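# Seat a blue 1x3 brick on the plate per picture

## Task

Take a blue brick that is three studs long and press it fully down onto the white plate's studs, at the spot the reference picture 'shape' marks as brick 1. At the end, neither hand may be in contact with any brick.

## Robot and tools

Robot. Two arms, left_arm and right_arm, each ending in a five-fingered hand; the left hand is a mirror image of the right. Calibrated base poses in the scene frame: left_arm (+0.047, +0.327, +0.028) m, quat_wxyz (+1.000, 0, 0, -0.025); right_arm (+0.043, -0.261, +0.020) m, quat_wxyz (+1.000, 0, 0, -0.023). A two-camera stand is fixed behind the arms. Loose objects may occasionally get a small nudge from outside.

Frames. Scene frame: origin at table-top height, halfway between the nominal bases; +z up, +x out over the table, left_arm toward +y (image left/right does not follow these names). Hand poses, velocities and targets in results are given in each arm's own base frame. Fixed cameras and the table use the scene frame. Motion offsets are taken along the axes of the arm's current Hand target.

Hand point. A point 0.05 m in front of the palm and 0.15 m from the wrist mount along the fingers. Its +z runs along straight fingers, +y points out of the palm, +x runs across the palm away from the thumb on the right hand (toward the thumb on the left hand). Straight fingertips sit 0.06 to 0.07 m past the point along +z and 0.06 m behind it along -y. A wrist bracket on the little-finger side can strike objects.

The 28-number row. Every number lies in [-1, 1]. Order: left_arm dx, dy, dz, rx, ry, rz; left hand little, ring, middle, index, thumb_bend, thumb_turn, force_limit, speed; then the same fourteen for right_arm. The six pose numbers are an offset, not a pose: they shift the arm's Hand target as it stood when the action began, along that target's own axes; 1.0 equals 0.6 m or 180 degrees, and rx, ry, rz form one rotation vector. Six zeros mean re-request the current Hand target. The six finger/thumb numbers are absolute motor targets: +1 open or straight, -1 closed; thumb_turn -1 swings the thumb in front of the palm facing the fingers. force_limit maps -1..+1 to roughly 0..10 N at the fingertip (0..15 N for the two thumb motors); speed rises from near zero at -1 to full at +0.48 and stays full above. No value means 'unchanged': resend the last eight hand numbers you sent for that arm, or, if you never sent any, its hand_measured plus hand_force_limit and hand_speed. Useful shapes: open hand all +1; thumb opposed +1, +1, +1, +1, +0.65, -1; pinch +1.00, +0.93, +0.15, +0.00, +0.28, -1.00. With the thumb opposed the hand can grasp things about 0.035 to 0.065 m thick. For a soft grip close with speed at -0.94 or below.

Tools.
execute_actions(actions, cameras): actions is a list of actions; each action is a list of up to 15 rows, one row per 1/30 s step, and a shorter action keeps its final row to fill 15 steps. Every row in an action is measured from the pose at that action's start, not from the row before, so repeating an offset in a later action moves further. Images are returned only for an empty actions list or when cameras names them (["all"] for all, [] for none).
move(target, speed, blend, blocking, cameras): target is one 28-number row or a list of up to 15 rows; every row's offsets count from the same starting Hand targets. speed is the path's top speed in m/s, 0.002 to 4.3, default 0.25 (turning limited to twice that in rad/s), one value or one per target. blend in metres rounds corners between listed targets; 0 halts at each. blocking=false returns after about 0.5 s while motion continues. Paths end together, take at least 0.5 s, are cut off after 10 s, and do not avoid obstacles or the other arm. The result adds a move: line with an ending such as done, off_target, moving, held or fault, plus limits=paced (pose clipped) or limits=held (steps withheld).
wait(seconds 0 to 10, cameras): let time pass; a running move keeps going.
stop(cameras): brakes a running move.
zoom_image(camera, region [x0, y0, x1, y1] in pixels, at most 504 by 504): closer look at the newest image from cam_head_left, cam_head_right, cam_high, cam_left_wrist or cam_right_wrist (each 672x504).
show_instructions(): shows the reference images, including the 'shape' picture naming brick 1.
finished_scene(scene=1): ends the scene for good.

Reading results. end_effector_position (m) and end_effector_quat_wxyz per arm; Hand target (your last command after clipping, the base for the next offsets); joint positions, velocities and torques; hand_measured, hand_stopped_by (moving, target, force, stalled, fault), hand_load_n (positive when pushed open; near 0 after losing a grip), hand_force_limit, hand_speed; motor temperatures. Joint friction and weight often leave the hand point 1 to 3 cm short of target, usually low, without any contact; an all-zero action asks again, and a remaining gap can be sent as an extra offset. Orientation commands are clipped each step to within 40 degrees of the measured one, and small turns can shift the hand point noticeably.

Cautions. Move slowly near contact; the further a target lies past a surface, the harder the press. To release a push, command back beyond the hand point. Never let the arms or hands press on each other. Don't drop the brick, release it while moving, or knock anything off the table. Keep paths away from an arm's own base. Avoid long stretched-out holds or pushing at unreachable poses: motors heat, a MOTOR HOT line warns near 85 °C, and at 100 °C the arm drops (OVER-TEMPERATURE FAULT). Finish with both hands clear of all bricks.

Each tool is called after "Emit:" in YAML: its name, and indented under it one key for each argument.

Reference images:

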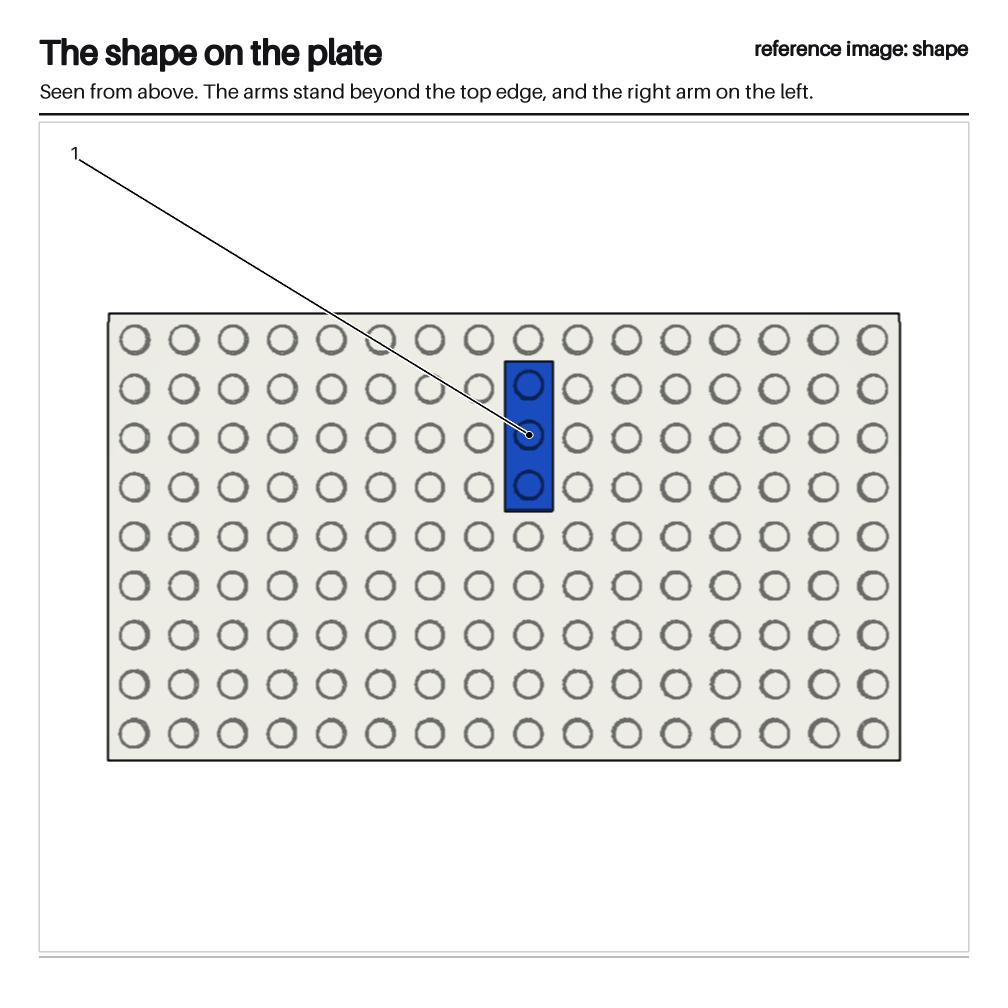

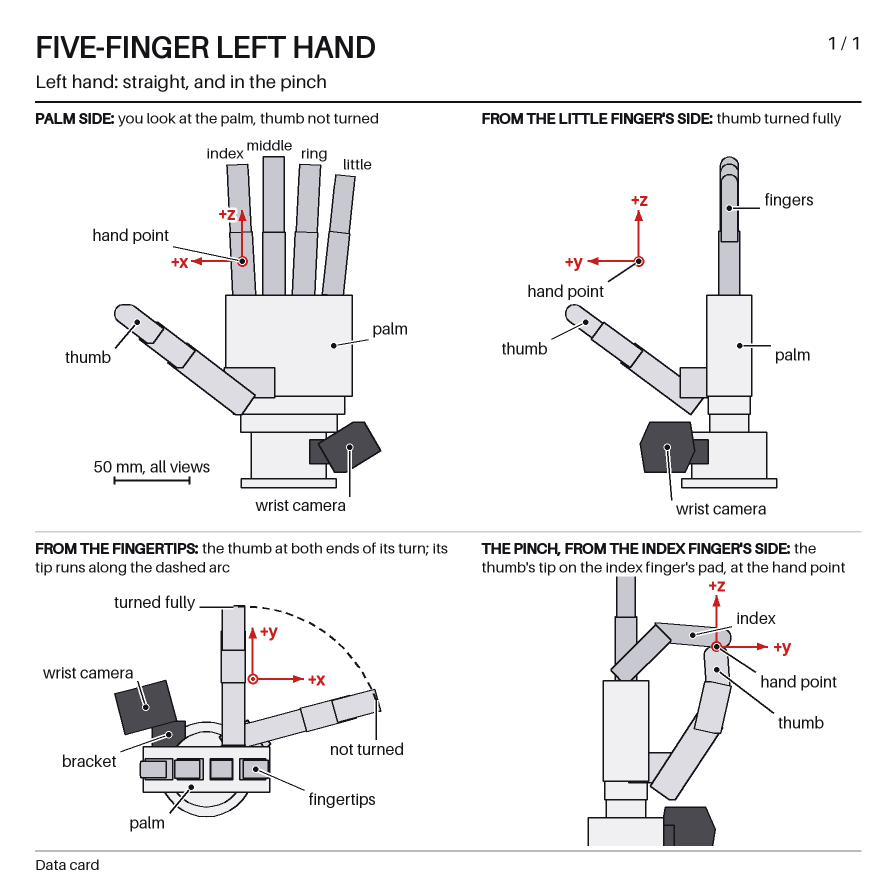

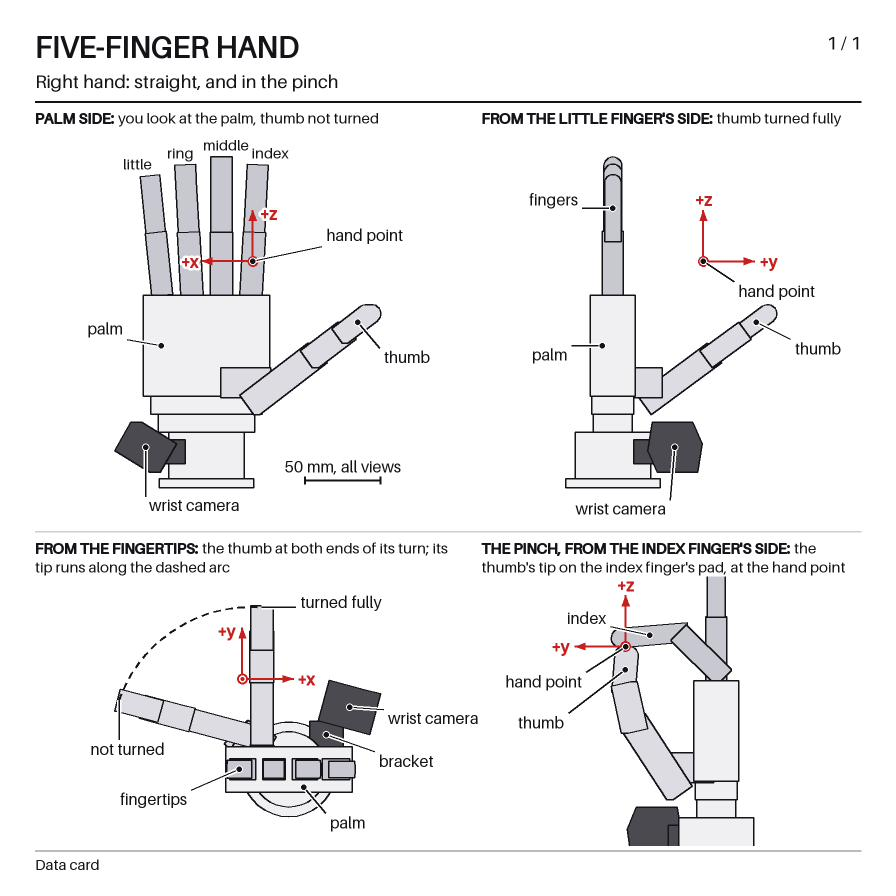

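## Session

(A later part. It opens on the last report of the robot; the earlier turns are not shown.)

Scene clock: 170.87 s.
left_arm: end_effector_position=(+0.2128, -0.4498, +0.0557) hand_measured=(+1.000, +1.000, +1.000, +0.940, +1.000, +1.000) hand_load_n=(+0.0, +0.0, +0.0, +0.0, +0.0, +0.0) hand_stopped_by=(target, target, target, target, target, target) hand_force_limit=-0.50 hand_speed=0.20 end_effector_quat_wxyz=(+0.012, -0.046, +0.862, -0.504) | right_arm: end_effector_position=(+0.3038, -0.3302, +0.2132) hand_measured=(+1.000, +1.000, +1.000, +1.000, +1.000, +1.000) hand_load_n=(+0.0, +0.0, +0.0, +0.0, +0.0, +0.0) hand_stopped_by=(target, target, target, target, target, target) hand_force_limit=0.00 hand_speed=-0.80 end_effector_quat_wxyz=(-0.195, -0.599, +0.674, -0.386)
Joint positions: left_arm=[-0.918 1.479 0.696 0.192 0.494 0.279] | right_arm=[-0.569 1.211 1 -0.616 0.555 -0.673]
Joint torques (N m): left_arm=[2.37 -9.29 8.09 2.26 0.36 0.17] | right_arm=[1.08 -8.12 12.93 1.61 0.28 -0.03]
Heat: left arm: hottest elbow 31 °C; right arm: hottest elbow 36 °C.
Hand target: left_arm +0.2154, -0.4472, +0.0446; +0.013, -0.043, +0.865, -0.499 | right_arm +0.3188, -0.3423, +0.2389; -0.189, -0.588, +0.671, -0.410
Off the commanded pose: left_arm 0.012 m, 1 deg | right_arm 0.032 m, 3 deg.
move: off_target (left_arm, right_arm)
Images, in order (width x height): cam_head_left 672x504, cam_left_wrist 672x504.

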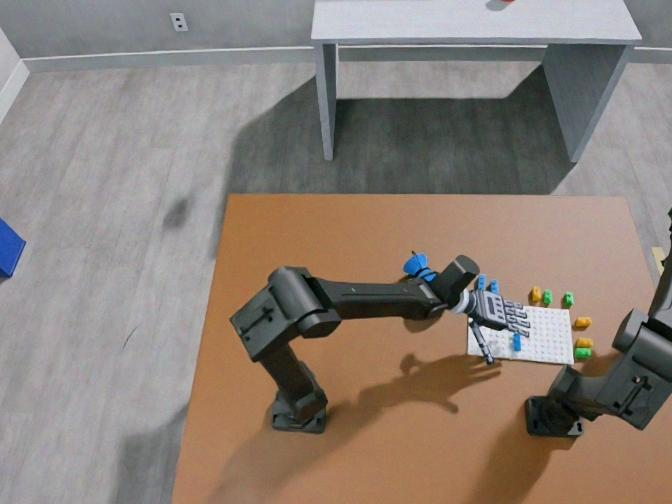

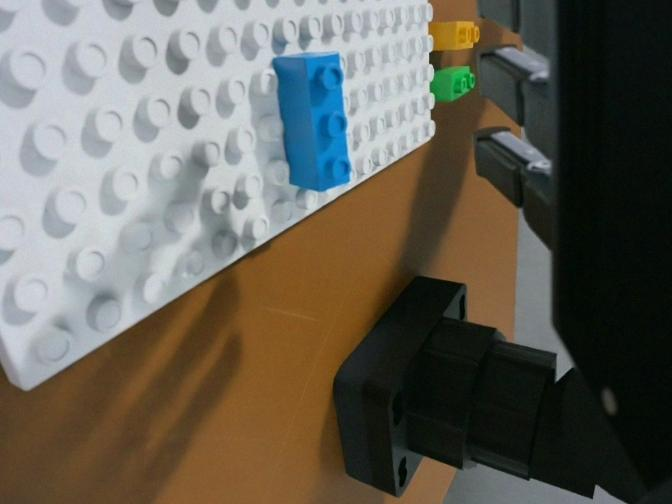

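Emit:
move:
  target: [-0.0029, 0.0419, 0.0206, 0, 0, 0, 1, 1, 1, 0.94, 1, 1, -0.5, 0.2, 0, 0, 0, 0, 0, 0, 1, 1, 1, 1, 1, 1, 0, -0.8]
  speed: 0.08
  cameras: ["cam_left_wrist", "cam_head_left", "cam_head_right"]

Emit:
zoom_image:
  camera: "cam_head_left"
  region: [490, 310, 540, 360]

Emit:
zoom_image:
  camera: "cam_left_wrist"
  region: [280, 0, 560, 280]

Emit:
zoom_image:
  camera: "cam_head_right"
  region: [500, 310, 550, 360]

Scene clock: 173.33 s.
left_arm: end_effector_position=(+0.2145, -0.4495, +0.0294) hand_measured=(+1.000, +1.000, +1.000, +0.940, +1.000, +1.000) hand_load_n=(-0.5, +0.0, +0.0, +0.0, +0.0, +0.0) hand_stopped_by=(target, target, target, target, target, target) hand_force_limit=-0.50 hand_speed=0.20 end_effector_quat_wxyz=(+0.013, -0.045, +0.862, -0.506) | right_arm: end_effector_position=(+0.3038, -0.3302, +0.2132) hand_measured=(+1.000, +1.000, +1.000, +1.000, +1.000, +1.000) hand_load_n=(+0.0, +0.0, +0.0, +0.0, +0.0, +0.0) hand_stopped_by=(target, target, target, target, target, target) hand_force_limit=0.00 hand_speed=-0.80 end_effector_quat_wxyz=(-0.195, -0.599, +0.674, -0.386)
Joint positions: left_arm=[-0.914 1.548 0.672 0.286 0.499 0.283] | right_arm=[-0.569 1.211 1 -0.616 0.555 -0.673]
Joint torques (N m): left_arm=[2.73 -8.94 7.36 2.61 0.36 0.16] | right_arm=[1.03 -8 12.9 1.59 0.27 -0.04]
Heat: left arm: hottest elbow 31 °C; right arm: hottest elbow 36 °C.
Hand target: left_arm +0.2166, -0.4453, +0.0167; +0.013, -0.043, +0.865, -0.499 | right_arm +0.3188, -0.3423, +0.2389; -0.189, -0.588, +0.671, -0.410
Off the commanded pose: left_arm 0.014 m, 1 deg | right_arm 0.032 m, 3 deg.
move: off_target (left_arm, right_arm)
Images, in order (width x height): cam_head_left 672x504, cam_head_right 672x504, cam_left_wrist 672x504.

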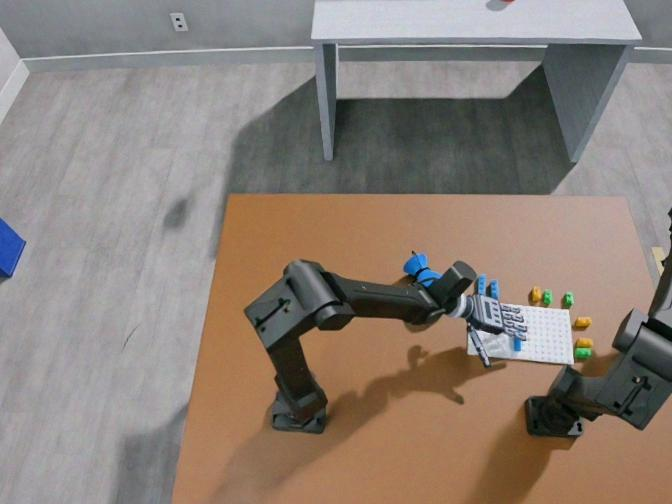

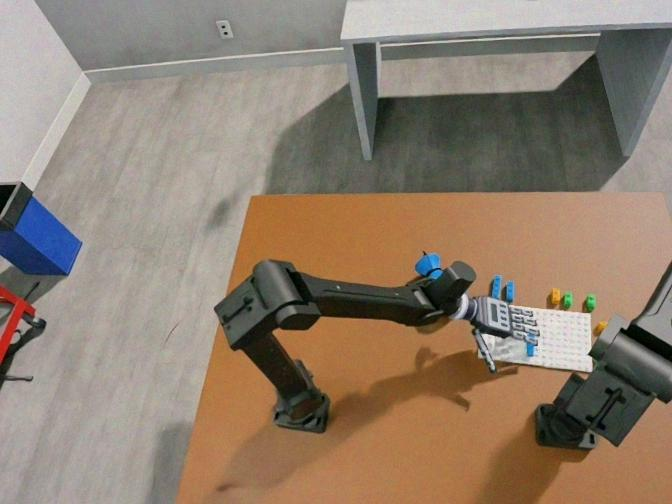

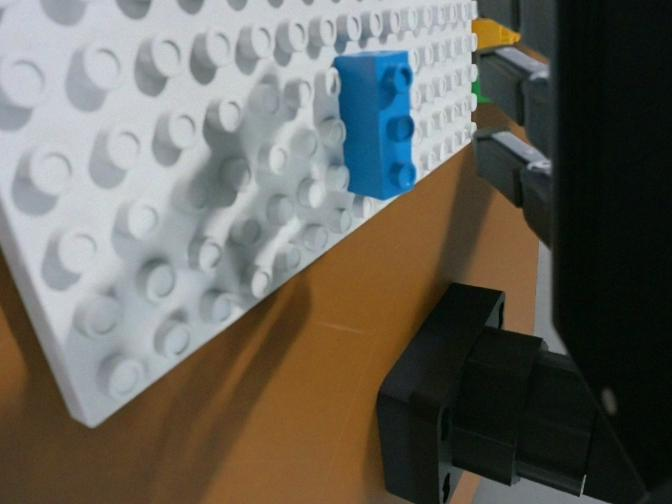

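Scaled by 10.080 from the camera's 672x504 image, which has a finer 960x720 frame.

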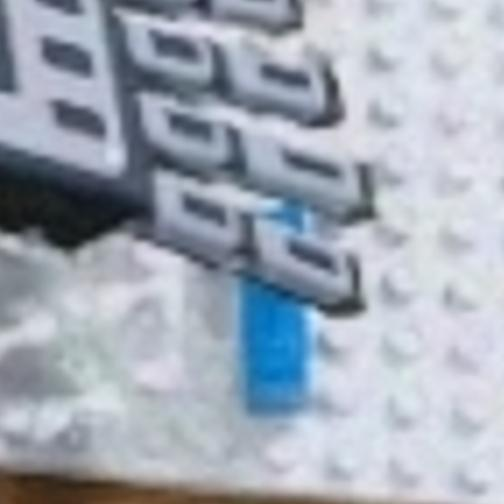

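Scaled by 1.800 from the camera's 672x504 image, which has a finer 960x720 frame.

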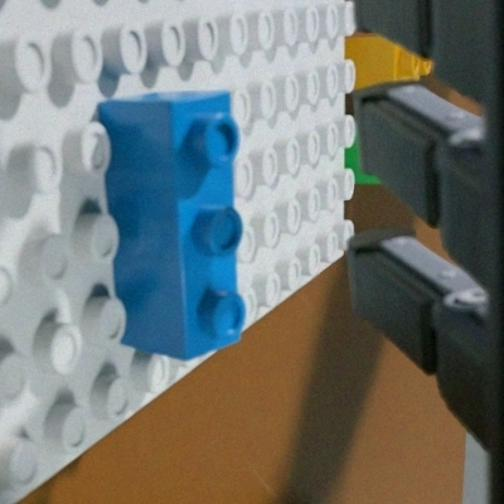

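Scaled by 10.080 from the camera's 672x504 image, which has a finer 960x720 frame.

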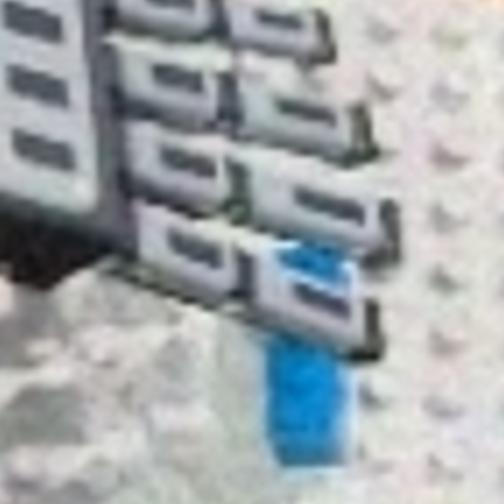

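Emit:
move:
  target: [-0.0015, 0.0329, 0.0146, 0, 0, 0, 1, 1, 1, 0.94, 1, 1, -0.5, 0.2, 0, 0, 0, 0, 0, 0, 1, 1, 1, 1, 1, 1, 0, -0.8]
  speed: 0.05
  cameras: ["cam_left_wrist", "cam_head_left", "cam_head_right"]

Emit:
zoom_image:
  camera: "cam_head_left"
  region: [490, 310, 540, 360]

Emit:
zoom_image:
  camera: "cam_left_wrist"
  region: [280, 0, 560, 280]

Scene clock: 175.63 s.
left_arm: end_effector_position=(+0.2149, -0.4482, +0.0093) hand_measured=(+1.000, +1.000, +1.000, +0.940, +1.000, +1.000) hand_load_n=(+0.0, +0.0, +0.0, -0.5, +0.0, +0.0) hand_stopped_by=(target, target, target, target, target, target) hand_force_limit=-0.50 hand_speed=0.20 end_effector_quat_wxyz=(+0.012, -0.044, +0.861, -0.507) | right_arm: end_effector_position=(+0.3038, -0.3302, +0.2132) hand_measured=(+1.000, +1.000, +1.000, +1.000, +1.000, +1.000) hand_load_n=(-0.5, +0.0, +0.0, +0.0, +0.0, +0.0) hand_stopped_by=(target, target, target, target, target, target) hand_force_limit=0.00 hand_speed=-0.80 end_effector_quat_wxyz=(-0.195, -0.599, +0.674, -0.386)
Joint positions: left_arm=[-0.91 1.602 0.655 0.359 0.504 0.285] | right_arm=[-0.569 1.211 1 -0.616 0.555 -0.673]
Joint torques (N m): left_arm=[2.02 -9.88 6.64 2.3 0.29 0.22] | right_arm=[1.14 -7.94 12.86 1.61 0.27 -0.03]
Heat: left arm: hottest elbow 31 °C; right arm: hottest elbow 36 °C.
Hand target: left_arm +0.2166, -0.4428, -0.0049; +0.013, -0.043, +0.865, -0.499 | right_arm +0.3188, -0.3423, +0.2389; -0.189, -0.588, +0.671, -0.410
Off the commanded pose: left_arm 0.015 m, 1 deg | right_arm 0.032 m, 3 deg.
move: off_target (left_arm, right_arm)
Images, in order (width x height): cam_head_left 672x504, cam_head_right 672x504, cam_left_wrist 672x504.

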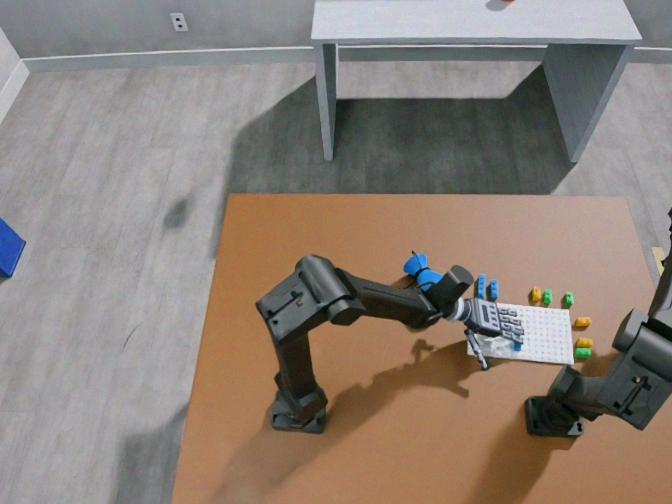

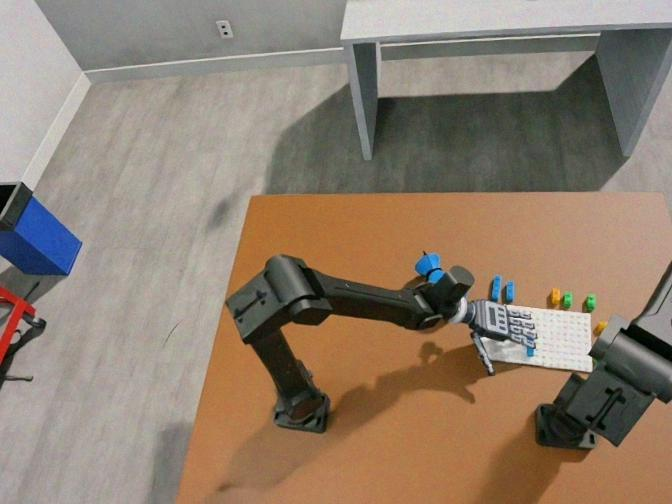

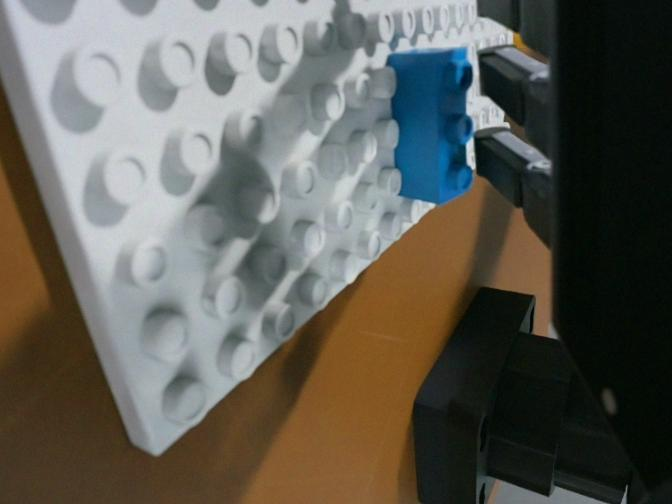

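Scaled by 10.080 from the camera's 672x504 image, which has a finer 960x720 frame.

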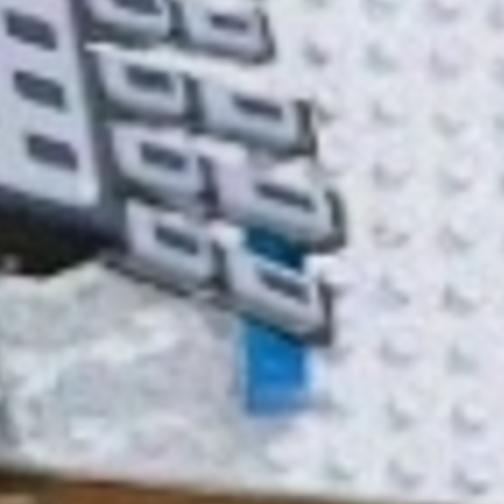

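Scaled by 1.800 from the camera's 672x504 image, which has a finer 960x720 frame.

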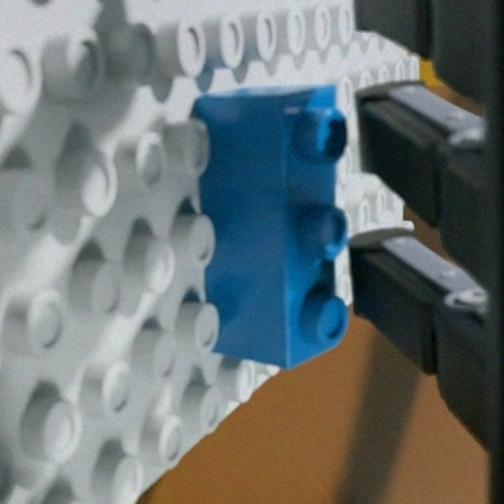

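Emit:
move:
  target: [-0.0008, 0.0169, 0.004, 0, 0, 0, 1, 1, 1, 0.94, 1, 1, -0.5, 0.2, 0, 0, 0, 0, 0, 0, 1, 1, 1, 1, 1, 1, 0, -0.8]
  speed: 0.04
  cameras: ["cam_left_wrist", "cam_head_left"]

Emit:
zoom_image:
  camera: "cam_head_left"
  region: [490, 310, 540, 360]

Emit:
zoom_image:
  camera: "cam_left_wrist"
  region: [320, 0, 560, 240]

Scene clock: 177.13 s.
left_arm: end_effector_position=(+0.2176, -0.4494, +0.0065) hand_measured=(+1.000, +1.000, +1.000, +0.940, +1.000, +1.000) hand_load_n=(+0.0, +0.0, +0.0, +1.0, +0.0, +0.0) hand_stopped_by=(target, target, target, target, target, target) hand_force_limit=-0.50 hand_speed=0.20 end_effector_quat_wxyz=(+0.016, -0.041, +0.857, -0.514) | right_arm: end_effector_position=(+0.3038, -0.3302, +0.2132) hand_measured=(+1.000, +1.000, +1.000, +1.000, +1.000, +1.000) hand_load_n=(+0.0, +0.0, +0.0, +0.0, +0.0, +0.5) hand_stopped_by=(target, target, target, target, target, target) hand_force_limit=0.00 hand_speed=-0.80 end_effector_quat_wxyz=(-0.195, -0.599, +0.674, -0.386)
Joint positions: left_arm=[-0.906 1.618 0.649 0.399 0.51 0.286] | right_arm=[-0.569 1.211 1 -0.616 0.555 -0.673]
Joint torques (N m): left_arm=[2.78 -9.47 5.74 2.15 0.28 0.17] | right_arm=[1.03 -7.94 12.92 1.62 0.27 -0.03]
Heat: left arm: hottest elbow 30 °C; right arm: hottest elbow 36 °C.
Hand target: left_arm +0.2167, -0.4399, -0.0149; +0.013, -0.043, +0.865, -0.499 | right_arm +0.3188, -0.3423, +0.2389; -0.189, -0.588, +0.671, -0.410
Off the commanded pose: left_arm 0.023 m, 2 deg | right_arm 0.032 m, 3 deg.
move: off_target (left_arm, right_arm)
Images, in order (width x height): cam_head_left 672x504, cam_left_wrist 672x504.

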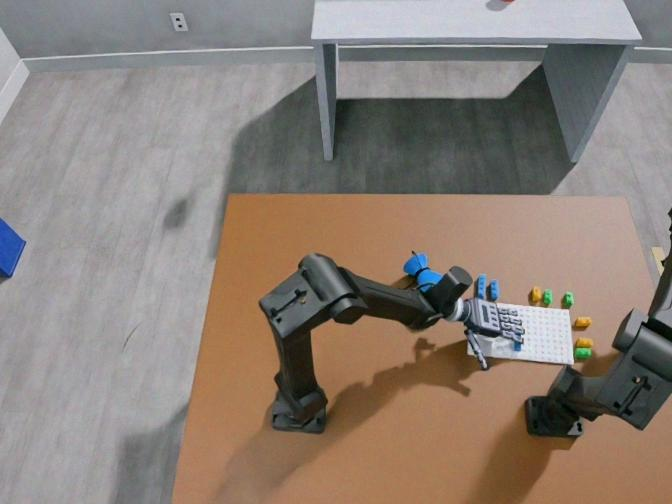

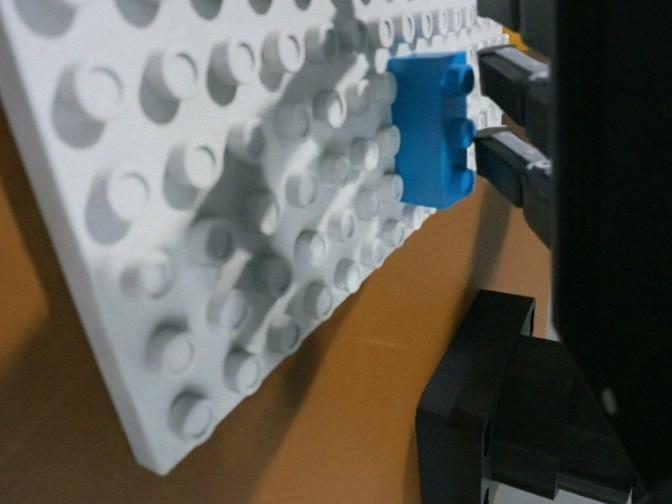

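Scaled by 10.080 from the camera's 672x504 image, which has a finer 960x720 frame.

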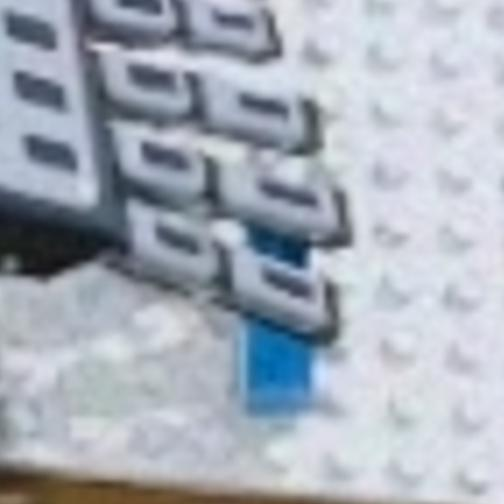

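Scaled by 2.100 from the camera's 672x504 image, which has a finer 960x720 frame.

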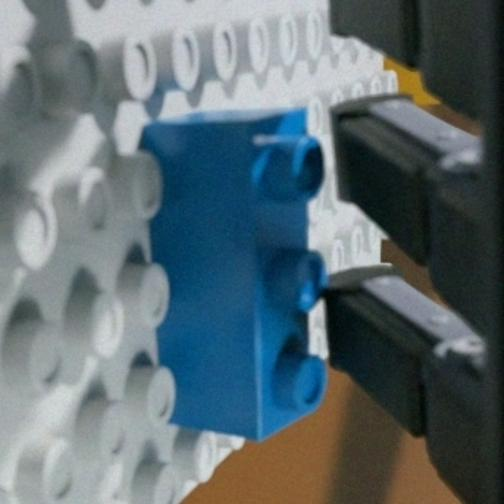

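Emit:
move:
  target: [-0.0011, 0.0313, 0.0124, 0, 0, 0, 1, 1, 1, 0.94, 1, 1, -0.5, 0.2, 0, 0, 0, 0, 0, 0, 1, 1, 1, 1, 1, 1, 0, -0.8]
  speed: 0.04
  cameras: ["cam_left_wrist", "cam_head_left"]

Emit:
zoom_image:
  camera: "cam_head_left"
  region: [490, 310, 540, 360]

Emit:
zoom_image:
  camera: "cam_left_wrist"
  region: [320, 0, 560, 240]

Scene clock: 178.67 s.
left_arm: end_effector_position=(+0.2199, -0.4542, +0.0010) hand_measured=(+1.000, +1.000, +1.000, +0.940, +1.000, +1.000) hand_load_n=(+0.0, -0.5, +0.0, +3.0, +0.0, +0.0) hand_stopped_by=(target, target, target, target, target, target) hand_force_limit=-0.50 hand_speed=0.20 end_effector_quat_wxyz=(+0.020, -0.033, +0.848, -0.528) | right_arm: end_effector_position=(+0.3038, -0.3302, +0.2132) hand_measured=(+1.000, +1.000, +1.000, +1.000, +1.000, +1.000) hand_load_n=(+0.0, +0.0, +0.0, -0.5, +0.0, +0.0) hand_stopped_by=(target, target, target, target, target, target) hand_force_limit=0.00 hand_speed=-0.80 end_effector_quat_wxyz=(-0.195, -0.599, +0.674, -0.386)
Joint positions: left_arm=[-0.904 1.654 0.641 0.479 0.523 0.286] | right_arm=[-0.569 1.211 1 -0.616 0.555 -0.673]
Joint torques (N m): left_arm=[2.26 -8.35 4.81 1.66 -0.19 0.18] | right_arm=[1.08 -8.06 12.93 1.61 0.28 -0.04]
Heat: left arm: hottest elbow 30 °C; right arm: hottest elbow 36 °C.
Hand target: left_arm +0.2168, -0.4368, -0.0348; +0.013, -0.043, +0.865, -0.499 | right_arm +0.3188, -0.3423, +0.2389; -0.189, -0.588, +0.671, -0.410
Off the commanded pose: left_arm 0.040 m, 4 deg | right_arm 0.032 m, 3 deg.
move: off_target (left_arm, right_arm)
Images, in order (width x height): cam_head_left 672x504, cam_left_wrist 672x504.

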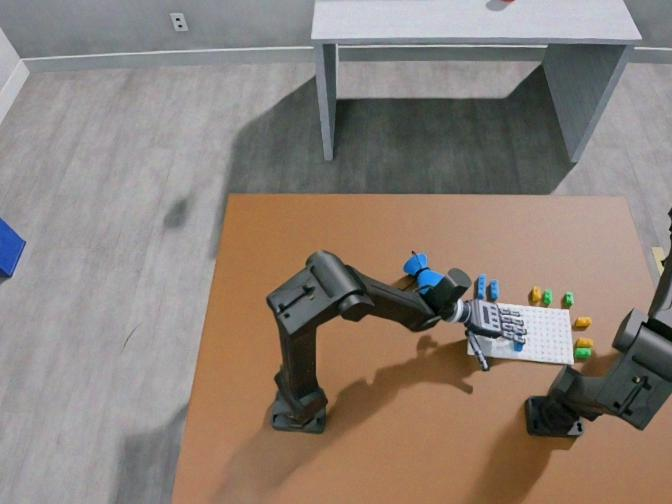

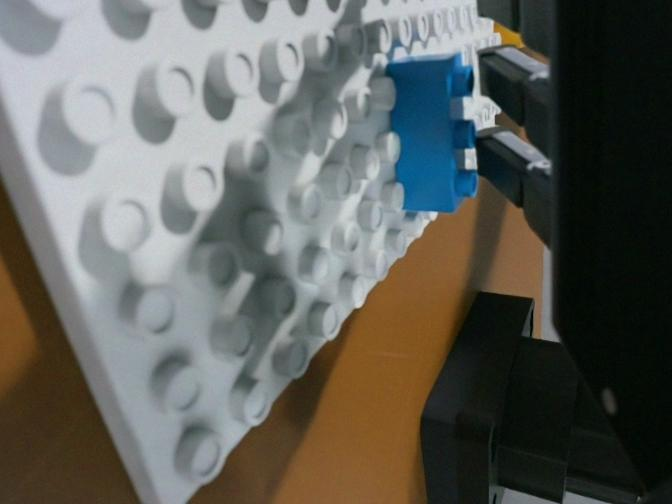

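Scaled by 10.080 from the camera's 672x504 image, which has a finer 960x720 frame.

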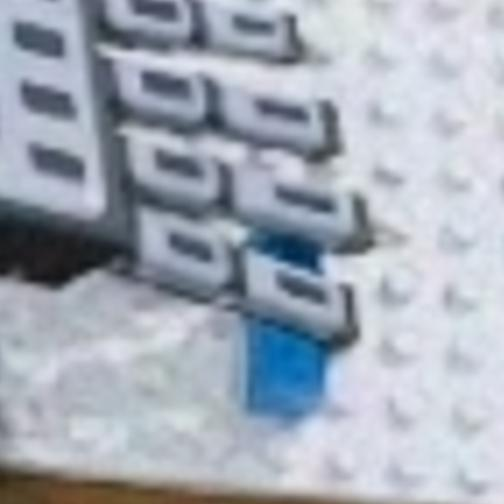

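Scaled by 2.100 from the camera's 672x504 image, which has a finer 960x720 frame.

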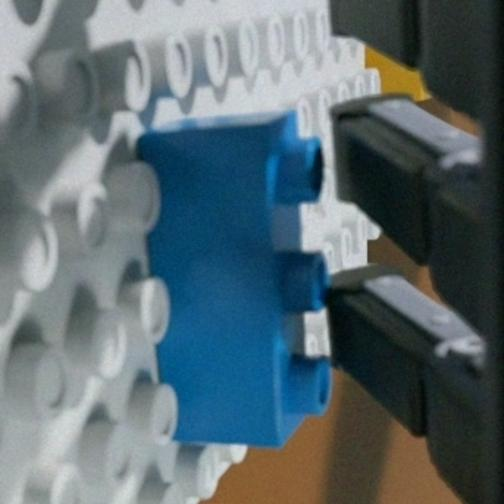

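Emit:
zoom_image:
  camera: "cam_head_left"
  region: [508, 332, 532, 356]

Emit:
zoom_image:
  camera: "cam_left_wrist"
  region: [370, 30, 510, 170]

Emit:
zoom_image:
  camera: "cam_left_wrist"
  region: [370, 110, 510, 250]

Scaled by 21.000 from the camera's 672x504 image, which has a finer 960x720 frame.

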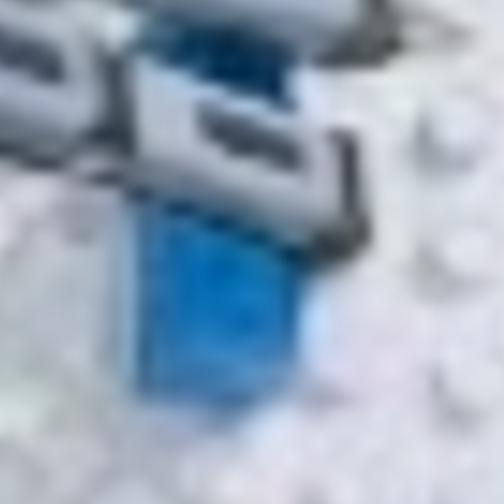

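Scaled by 3.600 from the camera's 672x504 image, which has a finer 960x720 frame.

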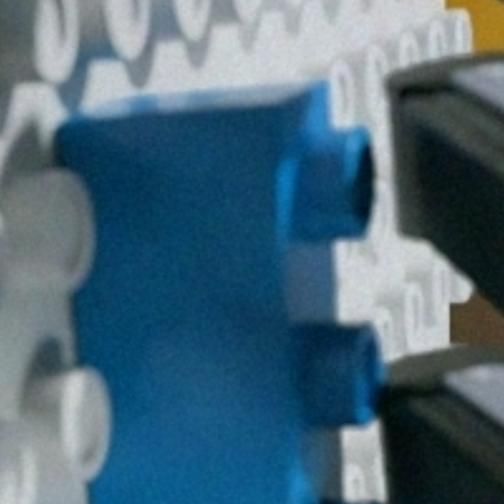

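Scaled by 3.600 from the camera's 672x504 image, which has a finer 960x720 frame.

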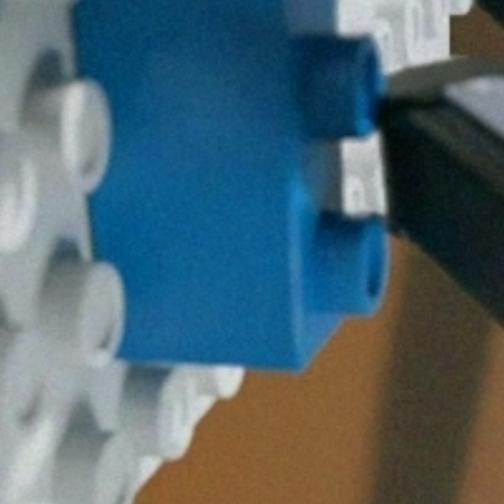

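Emit:
move:
  target: [0.0024, -0.1319, -0.0878, 0, 0, 0, 1, 1, 1, 0.94, 1, 1, -0.5, 0.2, 0, 0, 0, 0, 0, 0, 1, 1, 1, 1, 1, 1, 0, -0.8]
  speed: 0.08
  cameras: ["cam_left_wrist", "cam_head_left"]

Emit:
zoom_image:
  camera: "cam_head_left"
  region: [490, 310, 540, 360]

Emit:
zoom_image:
  camera: "cam_left_wrist"
  region: [200, 0, 450, 250]

Scene clock: 183.00 s.
left_arm: end_effector_position=(+0.2030, -0.4209, +0.0434) hand_measured=(+1.000, +1.000, +1.000, +0.940, +1.000, +1.000) hand_load_n=(+0.0, +0.0, +0.0, +0.0, +0.0, +0.0) hand_stopped_by=(target, target, target, target, target, target) hand_force_limit=-0.50 hand_speed=0.20 end_effector_quat_wxyz=(-0.001, -0.053, +0.872, -0.487) | right_arm: end_effector_position=(+0.3038, -0.3302, +0.2132) hand_measured=(+1.000, +1.000, +1.000, +1.000, +1.000, +1.000) hand_load_n=(+0.0, +0.0, +0.0, +0.0, +0.0, +0.0) hand_stopped_by=(target, target, target, target, target, target) hand_force_limit=0.00 hand_speed=-0.80 end_effector_quat_wxyz=(-0.195, -0.599, +0.674, -0.386)
Joint positions: left_arm=[-0.89 1.444 0.641 0.152 0.519 0.298] | right_arm=[-0.569 1.211 1 -0.616 0.555 -0.673]
Joint torques (N m): left_arm=[1.44 -10.99 11.44 1.46 0.43 0.16] | right_arm=[1.03 -8.12 12.9 1.62 0.28 -0.03]
Heat: left arm: hottest elbow 30 °C; right arm: hottest elbow 36 °C.
Hand target: left_arm +0.2167, -0.4309, +0.0600; +0.013, -0.043, +0.865, -0.499 | right_arm +0.3188, -0.3423, +0.2389; -0.189, -0.588, +0.671, -0.410
Off the commanded pose: left_arm 0.024 m, 3 deg | right_arm 0.032 m, 3 deg.
move: off_target (left_arm, right_arm)
Images, in order (width x height): cam_head_left 672x504, cam_left_wrist 672x504.

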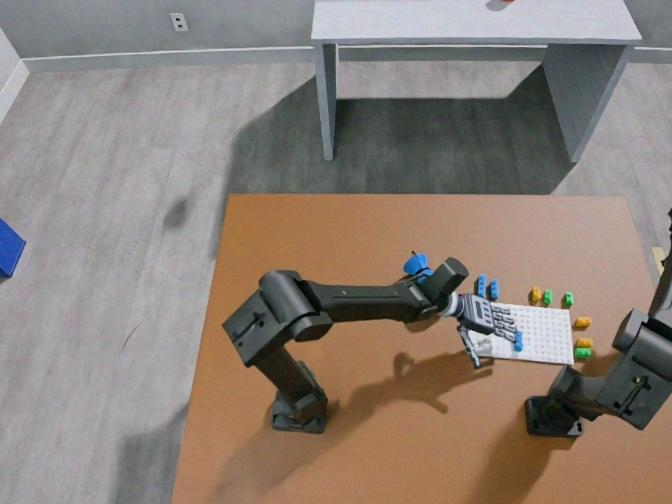

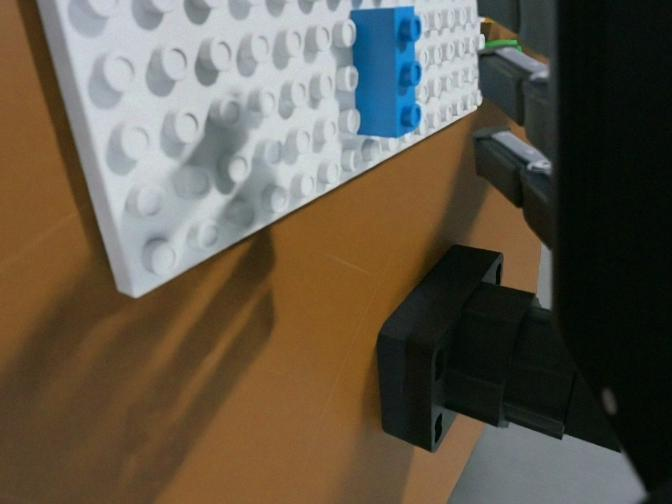

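Scaled by 10.080 from the camera's 672x504 image, which has a finer 960x720 frame.

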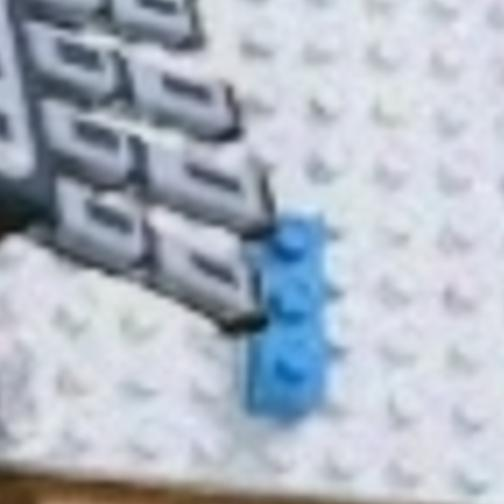

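Scaled by 2.016 from the camera's 672x504 image, which has a finer 960x720 frame.

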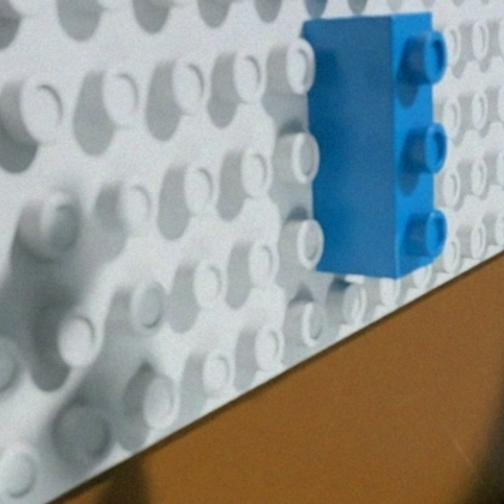

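Emit:
zoom_image:
  camera: "cam_left_wrist"
  region: [325, 0, 445, 120]

Emit:
zoom_image:
  camera: "cam_left_wrist"
  region: [325, 60, 445, 180]

Emit:
zoom_image:
  camera: "cam_head_left"
  region: [505, 325, 540, 360]

Scaled by 4.200 from the camera's 672x504 image, which has a finer 960x720 frame.

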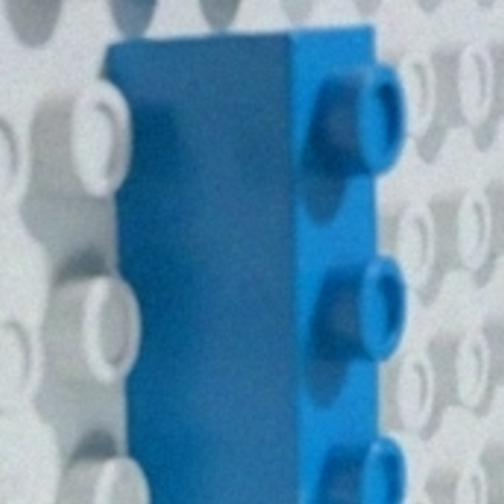

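Scaled by 4.200 from the camera's 672x504 image, which has a finer 960x720 frame.

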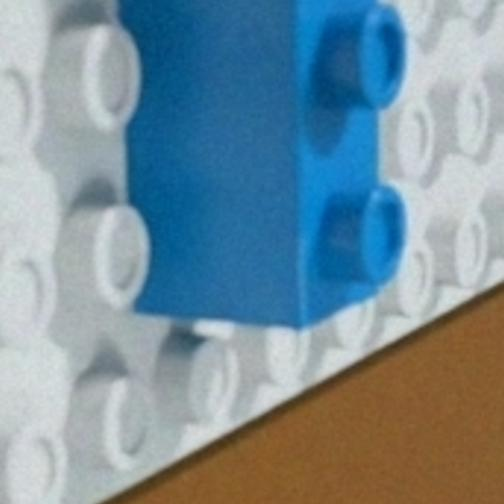

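Scaled by 14.400 from the camera's 672x504 image, which has a finer 960x720 frame.

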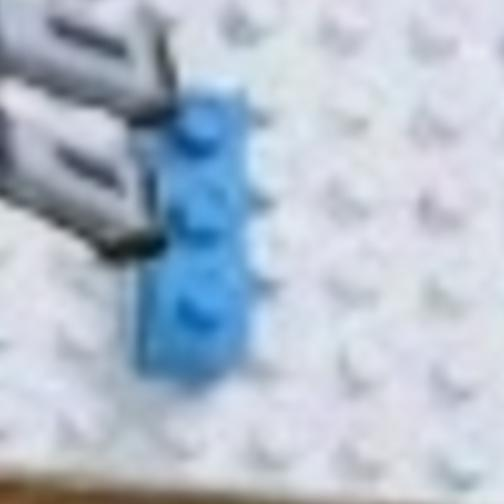

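Emit:
move:
  target: [-0.0027, 0.0627, 0.0511, 0, 0, 0, 1, 1, 1, 0.94, 1, 1, -0.5, 0.2, 0, 0, 0, 0, 0, 0, 1, 1, 1, 1, 1, 1, 0, -0.8]
  speed: 0.08
  cameras: ["cam_left_wrist", "cam_head_left"]

Emit:
zoom_image:
  camera: "cam_head_left"
  region: [500, 320, 540, 360]

Emit:
zoom_image:
  camera: "cam_left_wrist"
  region: [320, 0, 560, 240]

Scene clock: 186.73 s.
left_arm: end_effector_position=(+0.2151, -0.4346, +0.0180) hand_measured=(+1.000, +1.000, +1.000, +0.940, +1.000, +1.000) hand_load_n=(+0.0, +0.0, +0.0, +0.0, +0.0, +0.0) hand_stopped_by=(target, target, target, target, target, target) hand_force_limit=-0.50 hand_speed=0.20 end_effector_quat_wxyz=(+0.011, -0.048, +0.865, -0.500) | right_arm: end_effector_position=(+0.3038, -0.3302, +0.2132) hand_measured=(+1.000, +1.000, +1.000, +1.000, +1.000, +1.000) hand_load_n=(+0.0, +0.0, +0.0, -0.5, +0.0, +0.0) hand_stopped_by=(target, target, target, target, target, target) hand_force_limit=0.00 hand_speed=-0.80 end_effector_quat_wxyz=(-0.195, -0.599, +0.674, -0.386)
Joint positions: left_arm=[-0.89 1.552 0.641 0.3 0.514 0.298] | right_arm=[-0.569 1.211 1 -0.616 0.555 -0.673]
Joint torques (N m): left_arm=[2.08 -9.58 8.47 2.55 0.17 0.07] | right_arm=[0.91 -7.88 12.9 1.59 0.28 -0.04]
Heat: left arm: hottest elbow 31 °C; right arm: hottest elbow 36 °C.
Hand target: left_arm +0.2181, -0.4385, +0.0121; +0.013, -0.043, +0.865, -0.499 | right_arm +0.3188, -0.3423, +0.2389; -0.189, -0.588, +0.671, -0.410
Off the commanded pose: left_arm 0.008 m, 1 deg | right_arm 0.032 m, 3 deg.
move: off_target (right_arm)
Images, in order (width x height): cam_head_left 672x504, cam_left_wrist 672x504.

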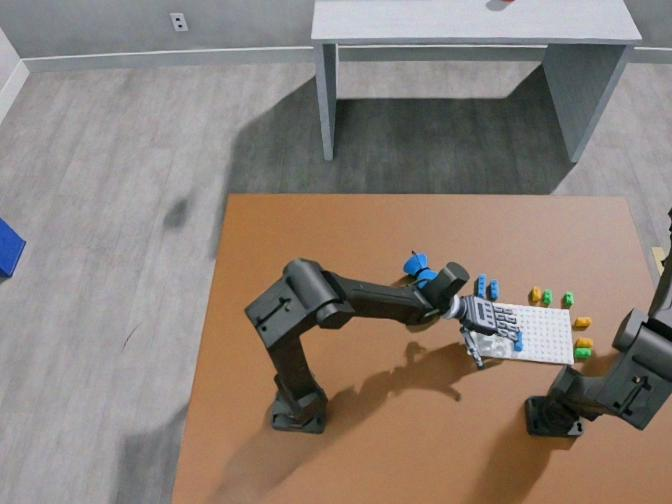

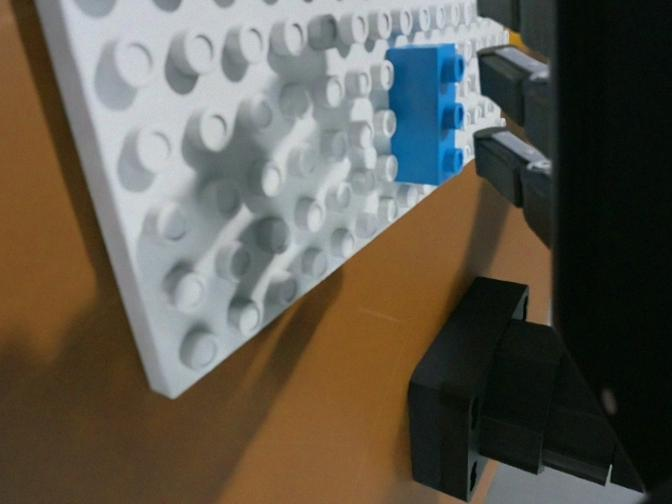

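Scaled by 12.600 from the camera's 672x504 image, which has a finer 960x720 frame.

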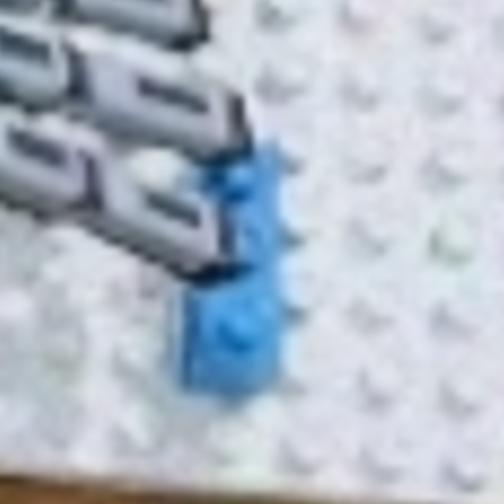

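Scaled by 2.100 from the camera's 672x504 image, which has a finer 960x720 frame.

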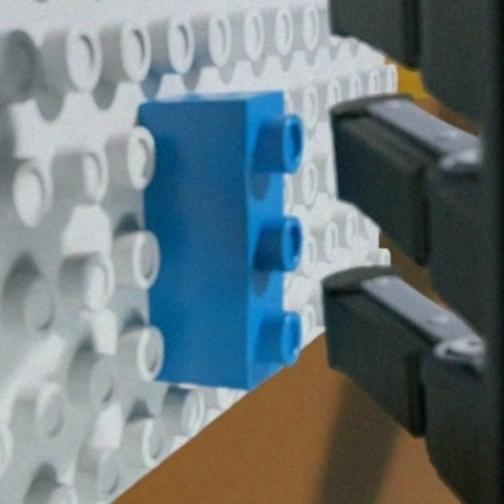

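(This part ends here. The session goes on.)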